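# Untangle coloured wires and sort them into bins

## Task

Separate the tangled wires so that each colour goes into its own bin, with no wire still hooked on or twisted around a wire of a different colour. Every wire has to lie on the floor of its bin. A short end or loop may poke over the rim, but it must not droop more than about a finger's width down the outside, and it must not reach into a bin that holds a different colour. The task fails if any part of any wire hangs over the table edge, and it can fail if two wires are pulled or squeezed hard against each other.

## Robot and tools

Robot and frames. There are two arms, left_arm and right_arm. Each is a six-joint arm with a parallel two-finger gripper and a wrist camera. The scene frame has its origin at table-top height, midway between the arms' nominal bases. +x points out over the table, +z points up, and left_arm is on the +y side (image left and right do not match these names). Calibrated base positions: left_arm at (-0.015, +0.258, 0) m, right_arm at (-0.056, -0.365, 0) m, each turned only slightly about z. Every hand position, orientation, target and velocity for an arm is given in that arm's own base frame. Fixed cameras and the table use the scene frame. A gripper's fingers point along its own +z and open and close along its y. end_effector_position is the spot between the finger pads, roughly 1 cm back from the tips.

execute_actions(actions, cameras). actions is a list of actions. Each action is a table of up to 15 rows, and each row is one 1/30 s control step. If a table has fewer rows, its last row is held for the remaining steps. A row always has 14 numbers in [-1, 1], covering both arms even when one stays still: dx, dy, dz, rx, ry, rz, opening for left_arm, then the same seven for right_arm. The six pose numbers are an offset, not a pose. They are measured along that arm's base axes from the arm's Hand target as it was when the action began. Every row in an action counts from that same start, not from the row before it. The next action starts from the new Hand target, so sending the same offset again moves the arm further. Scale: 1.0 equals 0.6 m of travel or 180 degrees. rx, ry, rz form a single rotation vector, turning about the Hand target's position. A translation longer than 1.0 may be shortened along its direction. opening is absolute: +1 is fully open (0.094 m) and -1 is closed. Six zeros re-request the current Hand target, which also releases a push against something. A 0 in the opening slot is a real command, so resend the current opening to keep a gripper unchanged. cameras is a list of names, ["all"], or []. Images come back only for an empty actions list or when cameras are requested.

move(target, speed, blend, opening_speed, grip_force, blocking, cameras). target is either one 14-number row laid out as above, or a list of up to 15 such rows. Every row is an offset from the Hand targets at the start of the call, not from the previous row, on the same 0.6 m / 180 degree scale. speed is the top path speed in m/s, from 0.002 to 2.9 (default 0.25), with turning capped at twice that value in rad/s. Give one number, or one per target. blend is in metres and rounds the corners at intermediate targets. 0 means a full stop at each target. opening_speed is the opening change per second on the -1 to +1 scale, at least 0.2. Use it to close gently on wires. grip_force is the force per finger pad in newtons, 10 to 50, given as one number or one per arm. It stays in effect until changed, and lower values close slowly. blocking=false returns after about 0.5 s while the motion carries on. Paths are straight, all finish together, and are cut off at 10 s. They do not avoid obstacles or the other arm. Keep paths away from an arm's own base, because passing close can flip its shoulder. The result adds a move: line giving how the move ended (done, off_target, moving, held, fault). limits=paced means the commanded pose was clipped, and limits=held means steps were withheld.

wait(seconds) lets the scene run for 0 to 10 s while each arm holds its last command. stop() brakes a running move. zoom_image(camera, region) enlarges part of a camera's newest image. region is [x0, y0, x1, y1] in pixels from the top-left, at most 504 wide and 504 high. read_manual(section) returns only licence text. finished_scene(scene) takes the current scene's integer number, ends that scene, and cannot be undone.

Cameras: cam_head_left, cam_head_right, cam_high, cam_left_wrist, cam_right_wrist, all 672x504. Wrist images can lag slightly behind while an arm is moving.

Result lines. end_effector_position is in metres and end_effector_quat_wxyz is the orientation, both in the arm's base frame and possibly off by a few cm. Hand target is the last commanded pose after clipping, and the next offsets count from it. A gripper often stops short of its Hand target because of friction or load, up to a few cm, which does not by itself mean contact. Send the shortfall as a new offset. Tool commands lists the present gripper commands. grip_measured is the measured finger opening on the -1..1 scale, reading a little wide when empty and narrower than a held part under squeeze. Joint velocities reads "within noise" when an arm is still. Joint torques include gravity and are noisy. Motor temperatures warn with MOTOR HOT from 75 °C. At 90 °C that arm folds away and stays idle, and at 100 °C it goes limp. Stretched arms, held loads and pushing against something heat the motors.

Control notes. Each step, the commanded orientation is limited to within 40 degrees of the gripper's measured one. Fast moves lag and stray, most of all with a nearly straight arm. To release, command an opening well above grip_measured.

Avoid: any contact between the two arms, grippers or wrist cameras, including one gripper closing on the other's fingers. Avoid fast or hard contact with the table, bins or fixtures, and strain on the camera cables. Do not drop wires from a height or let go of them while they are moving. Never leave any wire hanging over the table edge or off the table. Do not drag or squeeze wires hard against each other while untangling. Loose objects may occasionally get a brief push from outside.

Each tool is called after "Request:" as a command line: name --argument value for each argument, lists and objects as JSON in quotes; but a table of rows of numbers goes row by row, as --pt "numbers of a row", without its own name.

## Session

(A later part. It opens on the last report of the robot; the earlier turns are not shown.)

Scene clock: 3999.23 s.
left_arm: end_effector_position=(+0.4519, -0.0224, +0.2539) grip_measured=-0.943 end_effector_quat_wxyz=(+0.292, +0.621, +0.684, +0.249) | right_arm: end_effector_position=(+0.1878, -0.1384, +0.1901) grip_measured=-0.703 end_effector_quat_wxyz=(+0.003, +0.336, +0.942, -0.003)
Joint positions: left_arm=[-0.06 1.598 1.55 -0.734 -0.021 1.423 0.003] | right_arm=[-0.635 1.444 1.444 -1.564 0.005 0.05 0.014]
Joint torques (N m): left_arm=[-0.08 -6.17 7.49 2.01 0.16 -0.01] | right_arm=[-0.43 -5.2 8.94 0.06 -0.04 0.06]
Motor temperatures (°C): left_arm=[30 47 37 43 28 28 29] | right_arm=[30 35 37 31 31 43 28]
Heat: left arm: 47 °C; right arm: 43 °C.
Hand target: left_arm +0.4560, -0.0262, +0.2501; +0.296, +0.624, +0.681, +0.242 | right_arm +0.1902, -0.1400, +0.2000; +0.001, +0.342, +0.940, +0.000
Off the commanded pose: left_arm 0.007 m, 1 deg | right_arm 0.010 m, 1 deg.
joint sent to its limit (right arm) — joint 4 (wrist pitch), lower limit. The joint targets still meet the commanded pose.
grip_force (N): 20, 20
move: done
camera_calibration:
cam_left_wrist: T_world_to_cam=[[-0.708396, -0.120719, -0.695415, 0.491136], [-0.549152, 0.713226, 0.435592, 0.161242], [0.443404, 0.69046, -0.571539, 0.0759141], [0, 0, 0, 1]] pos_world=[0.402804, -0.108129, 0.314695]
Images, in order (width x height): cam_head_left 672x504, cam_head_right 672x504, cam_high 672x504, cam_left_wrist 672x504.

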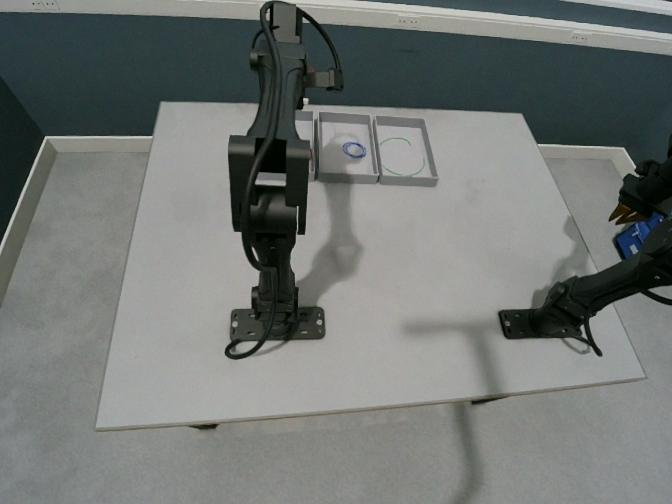

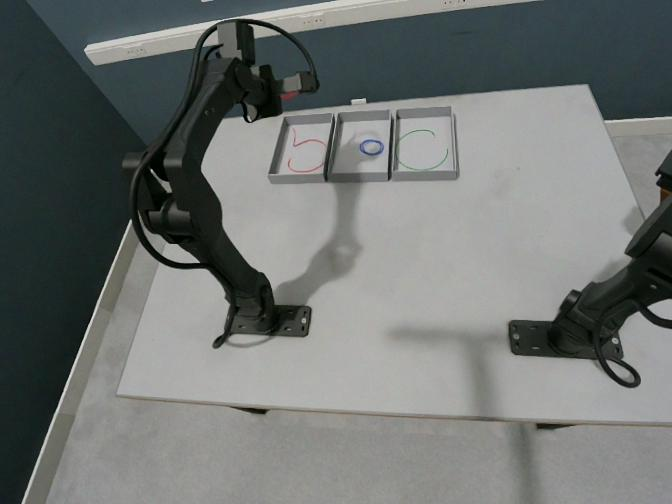

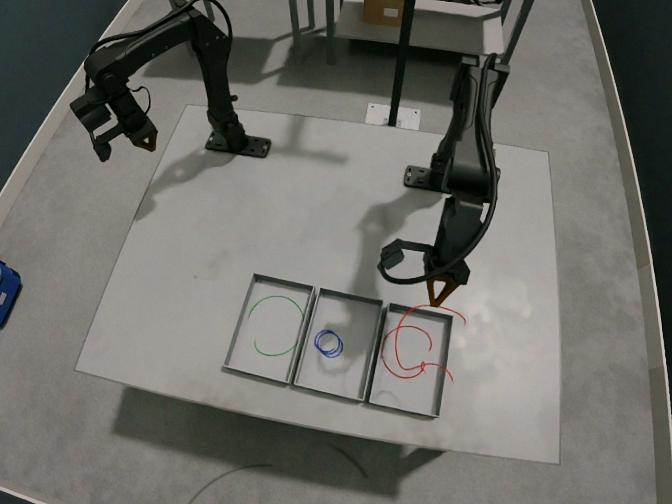

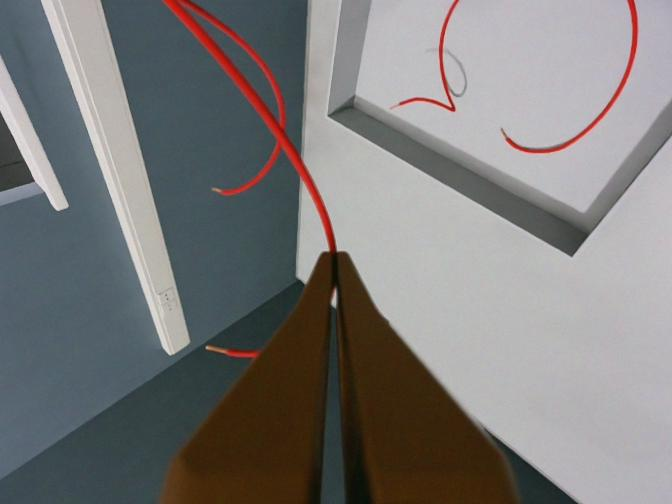

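Request:
move --pt "0 -0.02 -0.1335 0.0032 0.0555 0 -1 0 0 0 0 0 0 -0.7" --pt "0 -0.02 -0.25 0.0064 0.1109 0 -1 0 0 0 0 0 0 -0.7" --pt "0 -0.02 -0.3167 0.0080 0.1387 0 -1 0 0 0 0 0 0 -0.7" --speed 0.07 --blend '[0.02, 0.02, 0]' --cameras '["cam_left_wrist", "cam_high", "cam_head_right"]'

Request:
zoom_image --camera "cam_high" --region '[340, 280, 480, 430]'

Request:
zoom_image --camera "cam_head_right" --region '[240, 80, 400, 200]'

Scene clock: 4028.07 s.
left_arm: end_effector_position=(+0.4548, -0.0350, +0.0656) grip_measured=-0.943 end_effector_quat_wxyz=(+0.137, +0.665, +0.725, +0.119) | right_arm: end_effector_position=(+0.1878, -0.1384, +0.1901) grip_measured=-0.703 end_effector_quat_wxyz=(+0.003, +0.336, +0.942, -0.003)
Joint positions: left_arm=[-0.087 1.97 1.481 -0.718 -0.021 1.402 0.003] | right_arm=[-0.635 1.444 1.444 -1.564 0.005 0.05 0.014]
Joint torques (N m): left_arm=[-0.31 -8.59 7.84 1.01 0.06 -0.08] | right_arm=[-0.34 -5.26 8.92 0.04 -0.07 0.08]
Heat: left arm: 44 °C; right arm: 42 °C.
Hand target: left_arm +0.4560, -0.0382, +0.0600; +0.134, +0.665, +0.726, +0.110 | right_arm +0.1902, -0.1400, +0.2000; +0.001, +0.342, +0.940, +0.000
Off the commanded pose: left_arm 0.006 m, 1 deg | right_arm 0.010 m, 1 deg.
joint sent to its limit (right arm) — joint 4 (wrist pitch), lower limit. The joint targets still meet the commanded pose.
grip_force (N): 20, 20
move: done
camera_calibration:
cam_left_wrist: T_world_to_cam=[[-0.933135, -0.102773, -0.344523, 0.44055], [-0.312318, 0.706396, 0.635187, 0.132728], [0.17809, 0.700316, -0.691261, 0.104482], [0, 0, 0, 1]] pos_world=[0.433939, -0.121653, 0.139697]
Images, in order (width x height): cam_head_right 672x504, cam_high 672x504, cam_left_wrist 672x504.

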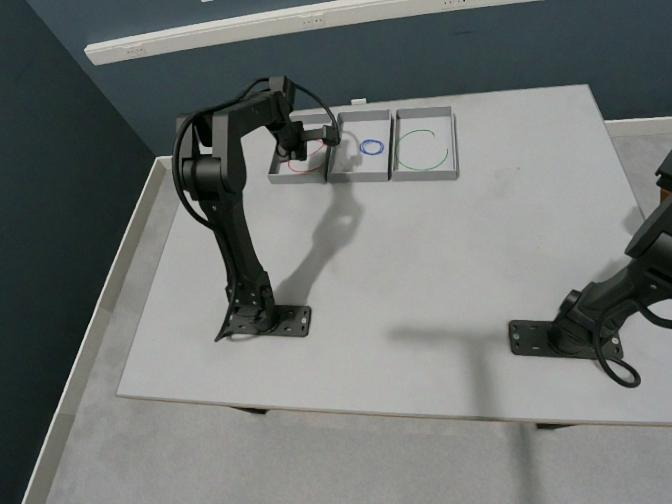

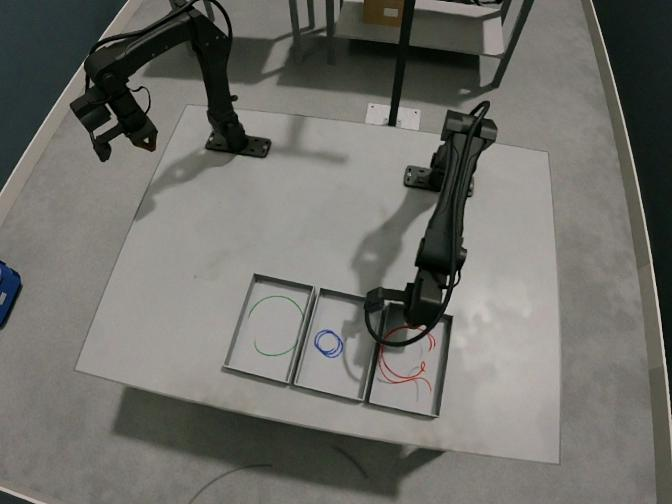

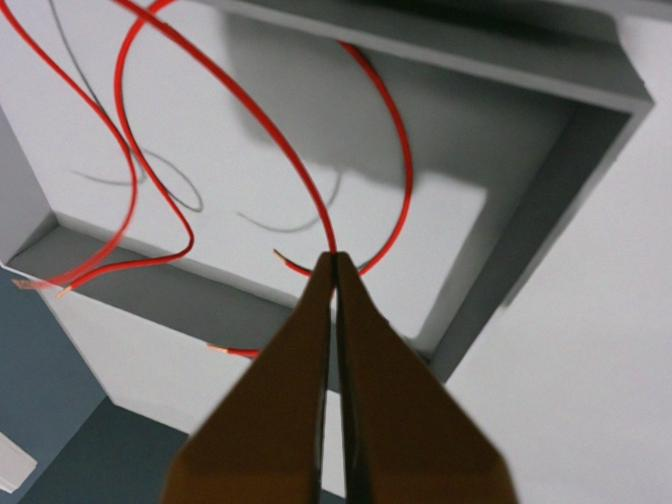

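Scaled by 3.360 from the camera's 672x504 image, which has a finer 960x720 frame.

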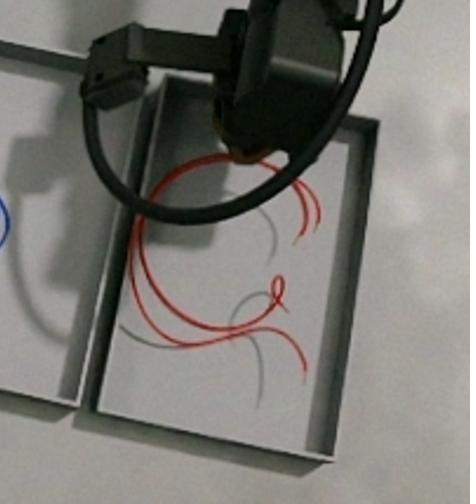

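Scaled by 3.150 from the camera's 672x504 image, which has a finer 960x720 frame.

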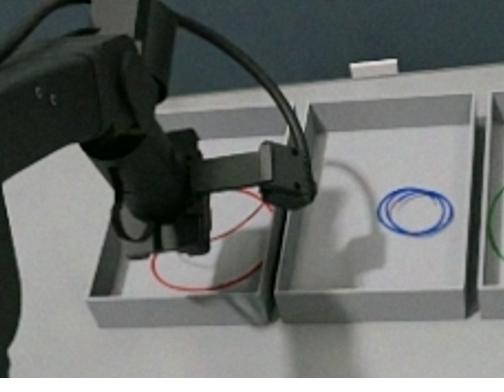

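Request:
move --pt "0 0.028 0 0 0 0 -1 0 0 0 0 0 0 -0.7" --pt "0 0.028 -0.0467 0 0 0 -1 0 0 0 0 0 0 -0.7" --speed 0.05 --blend '[0.005, 0]' --cameras '["cam_left_wrist", "cam_high", "cam_head_left"]'

Request:
zoom_image --camera "cam_high" --region '[340, 280, 480, 430]'

Request:
zoom_image --camera "cam_head_left" --region '[230, 80, 400, 210]'

Scene clock: 4042.07 s.
left_arm: end_effector_position=(+0.4584, -0.0182, +0.0444) grip_measured=-0.943 end_effector_quat_wxyz=(+0.137, +0.662, +0.726, +0.125) | right_arm: end_effector_position=(+0.1878, -0.1384, +0.1901) grip_measured=-0.703 end_effector_quat_wxyz=(+0.003, +0.336, +0.942, -0.003)
Joint positions: left_arm=[-0.049 1.996 1.429 -0.631 -0.018 1.432 0.003] | right_arm=[-0.635 1.444 1.444 -1.564 0.005 0.05 0.014]
Joint torques (N m): left_arm=[0.02 -8.59 5.9 1.22 0.16 0.02] | right_arm=[-0.32 -5.15 8.94 0.02 -0.04 0.1]
Heat: left arm: 44 °C; right arm: 41 °C.
Hand target: left_arm +0.4561, -0.0214, +0.0320; +0.134, +0.665, +0.726, +0.110 | right_arm +0.1902, -0.1400, +0.2000; +0.001, +0.342, +0.940, +0.000
Off the commanded pose: left_arm 0.013 m, 2 deg | right_arm 0.010 m, 1 deg.
joint sent to its limit (right arm) — joint 4 (wrist pitch), lower limit. The joint targets still meet the commanded pose.
grip_force (N): 20, 20
move: off_target (left_arm)
camera_calibration:
cam_left_wrist: T_world_to_cam=[[-0.929308, -0.108509, -0.353004, 0.436909], [-0.323822, 0.698977, 0.637629, 0.140486], [0.177553, 0.706864, -0.684703, 0.0776196], [0, 0, 0, 1]] pos_world=[0.437734, -0.105655, 0.117799]
Images, in order (width x height): cam_head_left 672x504, cam_high 672x504, cam_left_wrist 672x504.

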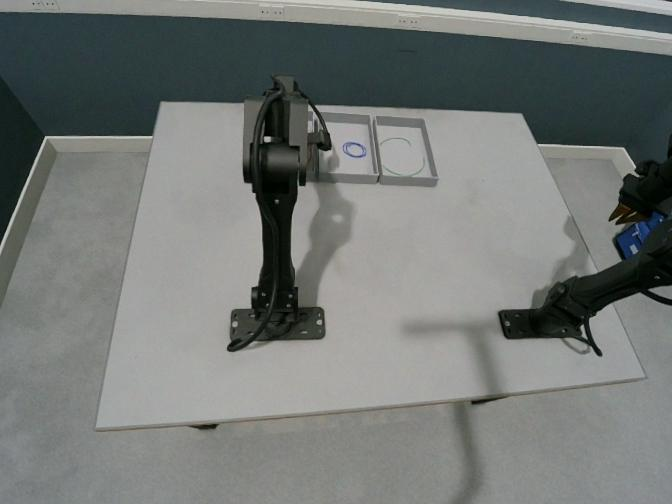

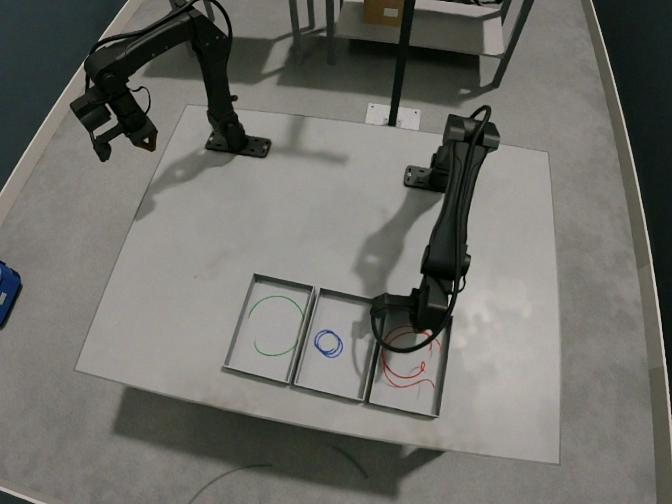

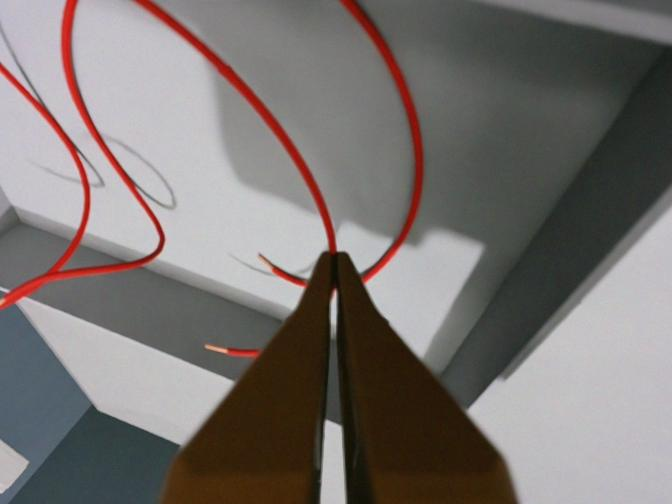

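Scaled by 3.360 from the camera's 672x504 image, which has a finer 960x720 frame.

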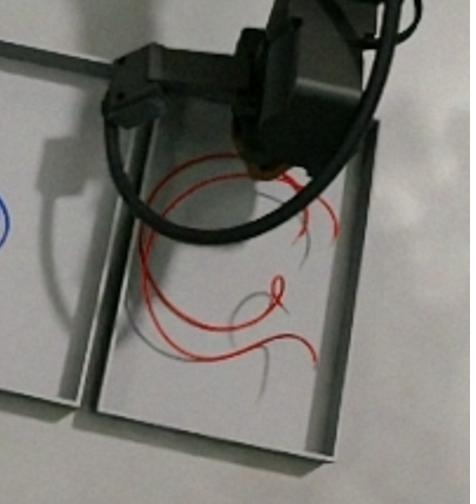

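Scaled by 2.965 from the camera's 672x504 image, which has a finer 960x720 frame.

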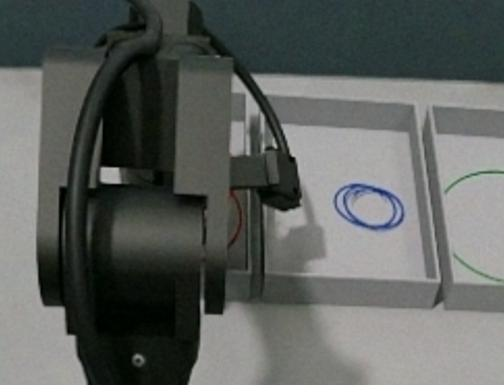

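Request:
move --pt "0 0 -0.0167 0 0 0 -1 0 0 0 0 0 0 -0.7" --pt "0 0 -0.0167 0 0 0 -0.7 0 0 0 0 0 0 -0.7" --speed 0.04 --opening_speed 0.25 --cameras '["cam_left_wrist", "cam_high"]'

Request:
zoom_image --camera "cam_high" --region '[340, 280, 480, 430]'

Scene clock: 4055.67 s.
left_arm: end_effector_position=(+0.4594, -0.0182, +0.0359) grip_measured=-0.703 end_effector_quat_wxyz=(+0.138, +0.662, +0.726, +0.126) | right_arm: end_effector_position=(+0.1878, -0.1384, +0.1901) grip_measured=-0.703 end_effector_quat_wxyz=(+0.003, +0.336, +0.942, -0.003)
Joint positions: left_arm=[-0.049 2.008 1.408 -0.595 -0.018 1.432 0.014] | right_arm=[-0.635 1.444 1.444 -1.564 0.005 0.05 0.014]
Joint torques (N m): left_arm=[0.02 -8.44 5.74 1.22 0.15 0.03] | right_arm=[-0.4 -5.34 8.8 0.04 -0.06 0.07]
Heat: left arm: 44 °C; right arm: 40 °C.
Hand target: left_arm +0.4560, -0.0213, +0.0220; +0.134, +0.665, +0.726, +0.110 | right_arm +0.1902, -0.1400, +0.2000; +0.001, +0.342, +0.940, +0.000
Off the commanded pose: left_arm 0.015 m, 2 deg | right_arm 0.010 m, 1 deg.
joint sent to its limit (right arm) — joint 4 (wrist pitch), lower limit. The joint targets still meet the commanded pose.
grip_force (N): 20, 20
move: off_target (left_arm); target 2's new opening was sent with left_arm's hand 0.015 m and 2 deg from that target
camera_calibration:
cam_left_wrist: T_world_to_cam=[[-0.927822, -0.108591, -0.356869, 0.434291], [-0.326487, 0.699138, 0.636091, 0.14756], [0.180426, 0.706692, -0.684129, 0.0702577], [0, 0, 0, 1]] pos_world=[0.438445, -0.105655, 0.109188]
Images, in order (width x height): cam_high 672x504, cam_left_wrist 672x504.

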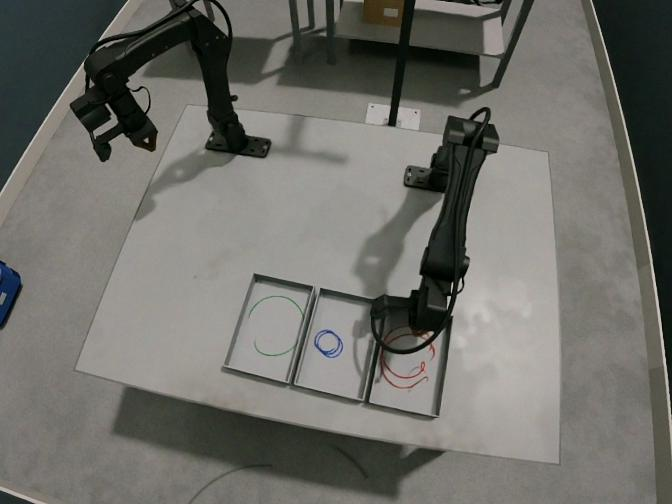

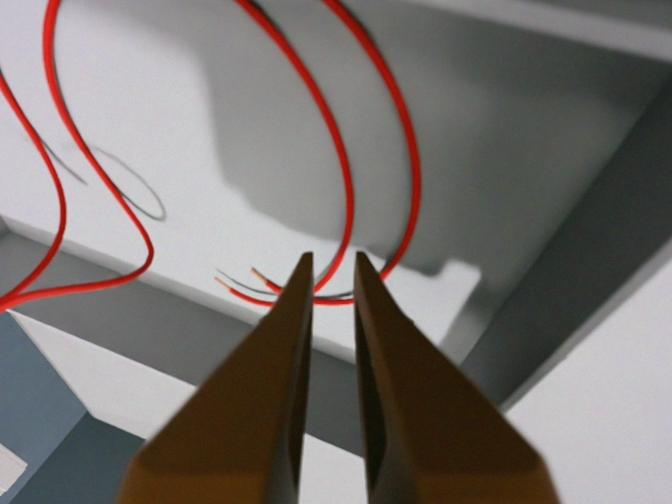

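Scaled by 3.360 from the camera's 672x504 image, which has a finer 960x720 frame.

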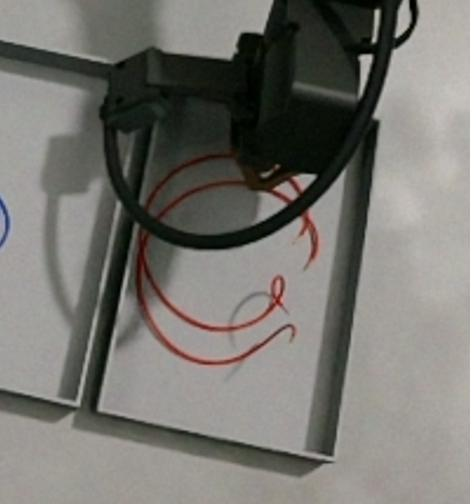

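Request:
move --pt "0 0 0.1 0 0 0 -0.7 0 0 0 0 0 0 -0.7" --pt "-0.03 0 0.22 -0.0048 -0.0832 0 -0.7 0 0 0 0 0 0 -0.7" --pt "-0.28 0 0.26 -0.0048 -0.0832 0 -0.7 0 0 0 0 0 0 -0.7" --speed '[0.06, 0.1, 0.15]' --blend '[0.01, 0.03, 0]' --cameras '["all"]'

Request:
zoom_image --camera "cam_high" --region '[210, 260, 470, 430]'

Request:
zoom_image --camera "cam_head_right" --region '[250, 90, 480, 200]'

Request:
zoom_image --camera "cam_head_left" --region '[240, 90, 460, 200]'

Scene clock: 4069.53 s.
left_arm: end_effector_position=(+0.2936, -0.0203, +0.1806) grip_measured=-0.703 end_effector_quat_wxyz=(+0.235, +0.644, +0.701, +0.194) | right_arm: end_effector_position=(+0.1878, -0.1384, +0.1901) grip_measured=-0.703 end_effector_quat_wxyz=(+0.003, +0.336, +0.942, -0.003)
Joint positions: left_arm=[-0.083 1.093 0.978 -0.836 -0.017 1.409 0.014] | right_arm=[-0.635 1.444 1.444 -1.564 0.005 0.05 0.014]
Joint torques (N m): left_arm=[-0.55 -3.52 6.12 1.48 -0.04 -0.08] | right_arm=[-0.31 -5.16 8.9 0.04 -0.07 0.11]
Heat: left arm: 44 °C; right arm: 40 °C.
Hand target: left_arm +0.2880, -0.0213, +0.1779; +0.233, +0.644, +0.703, +0.190 | right_arm +0.1902, -0.1400, +0.2000; +0.001, +0.342, +0.940, +0.000
Off the commanded pose: left_arm 0.006 m, 1 deg | right_arm 0.010 m, 1 deg.
joint sent to its limit (right arm) — joint 4 (wrist pitch), lower limit. The joint targets still meet the commanded pose.
grip_force (N): 20, 20
move: done
camera_calibration:
cam_left_wrist: T_world_to_cam=[[-0.816628, -0.109121, -0.566755, 0.337168], [-0.457648, 0.720753, 0.520647, 0.0626305], [0.351677, 0.684549, -0.638526, 0.141639], [0, 0, 0, 1]] pos_world=[0.254193, -0.105308, 0.248923]
cam_right_wrist: T_world_to_cam=[[-0.61696, -0.7861, 0.0375099, -0.00295092], [-0.540403, 0.457814, 0.705954, 0.039202], [-0.572123, 0.415275, -0.707264, 0.41663], [0, 0, 0, 1]] pos_world=[0.257728, -0.193283, 0.267103]

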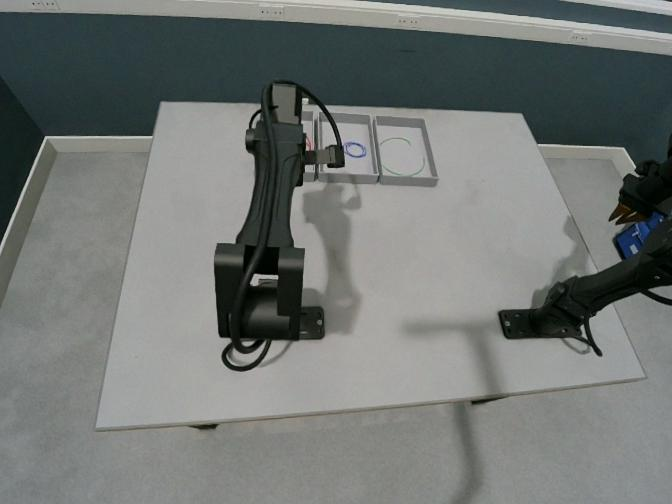

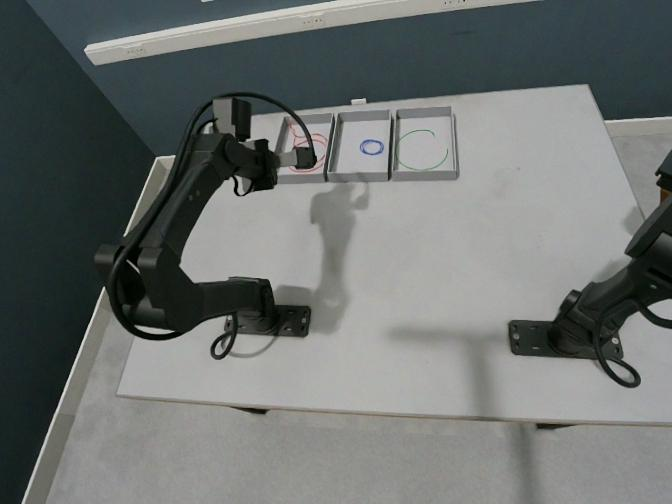

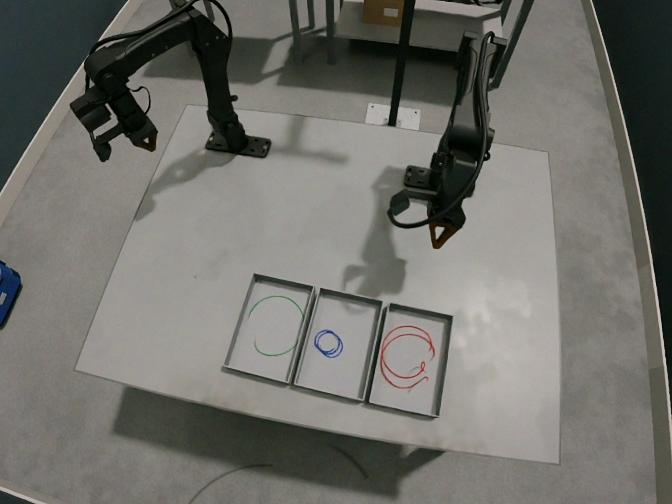

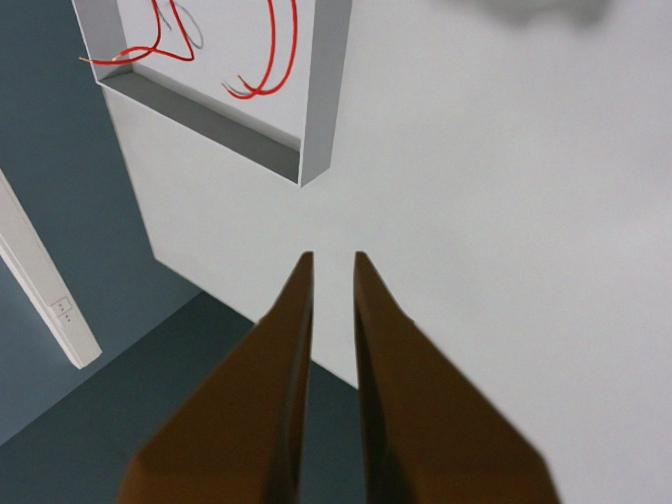

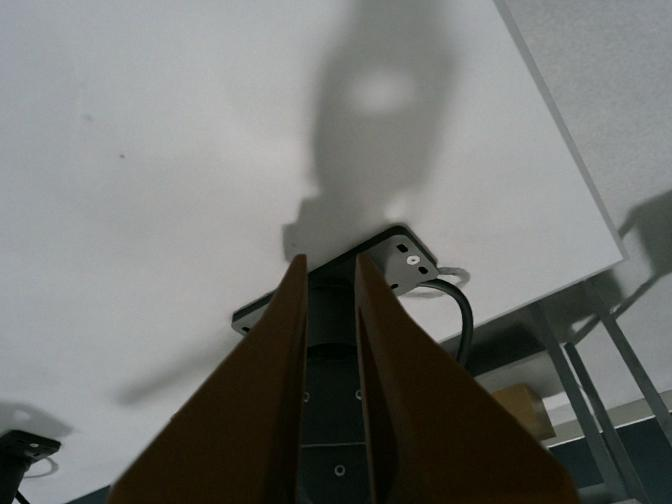

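Scaled by 1.938 from the camera's 672x504 image, which has a finer 960x720 frame.

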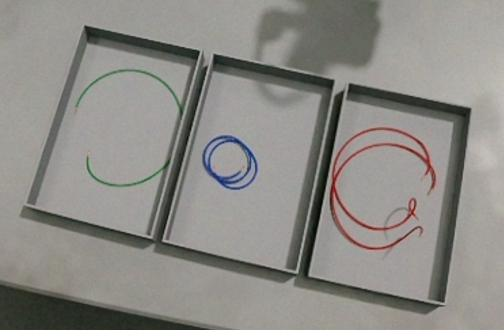

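Scaled by 2.191 from the camera's 672x504 image, which has a finer 960x720 frame.

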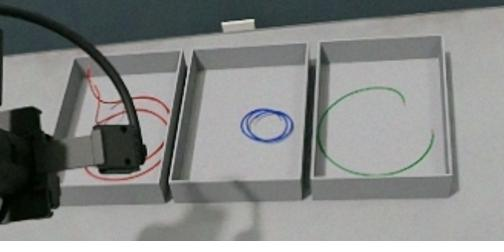

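Scaled by 2.291 from the camera's 672x504 image, which has a finer 960x720 frame.

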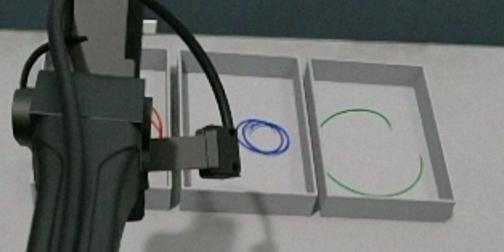

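Request:
zoom_image --camera "cam_high" --region '[360, 290, 470, 425]'

Request:
zoom_image --camera "cam_high" --region '[215, 265, 395, 405]'

Request:
zoom_image --camera "cam_head_right" --region '[265, 100, 345, 190]'

Scaled by 3.733 from the camera's 672x504 image, which has a finer 960x720 frame.

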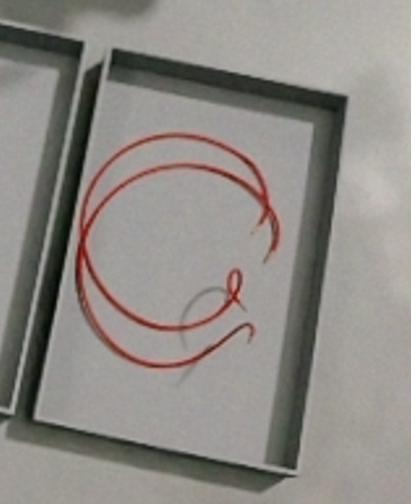

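Scaled by 2.800 from the camera's 672x504 image, which has a finer 960x720 frame.

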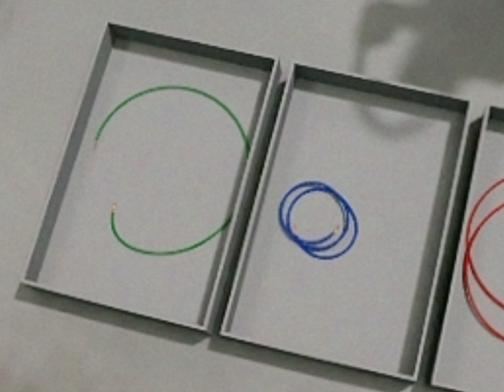

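Scaled by 5.600 from the camera's 672x504 image, which has a finer 960x720 frame.

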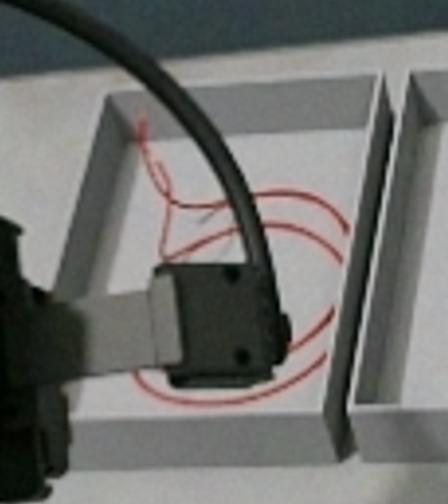

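Request:
finished_scene --scene 1

The scene is finished: the task was done.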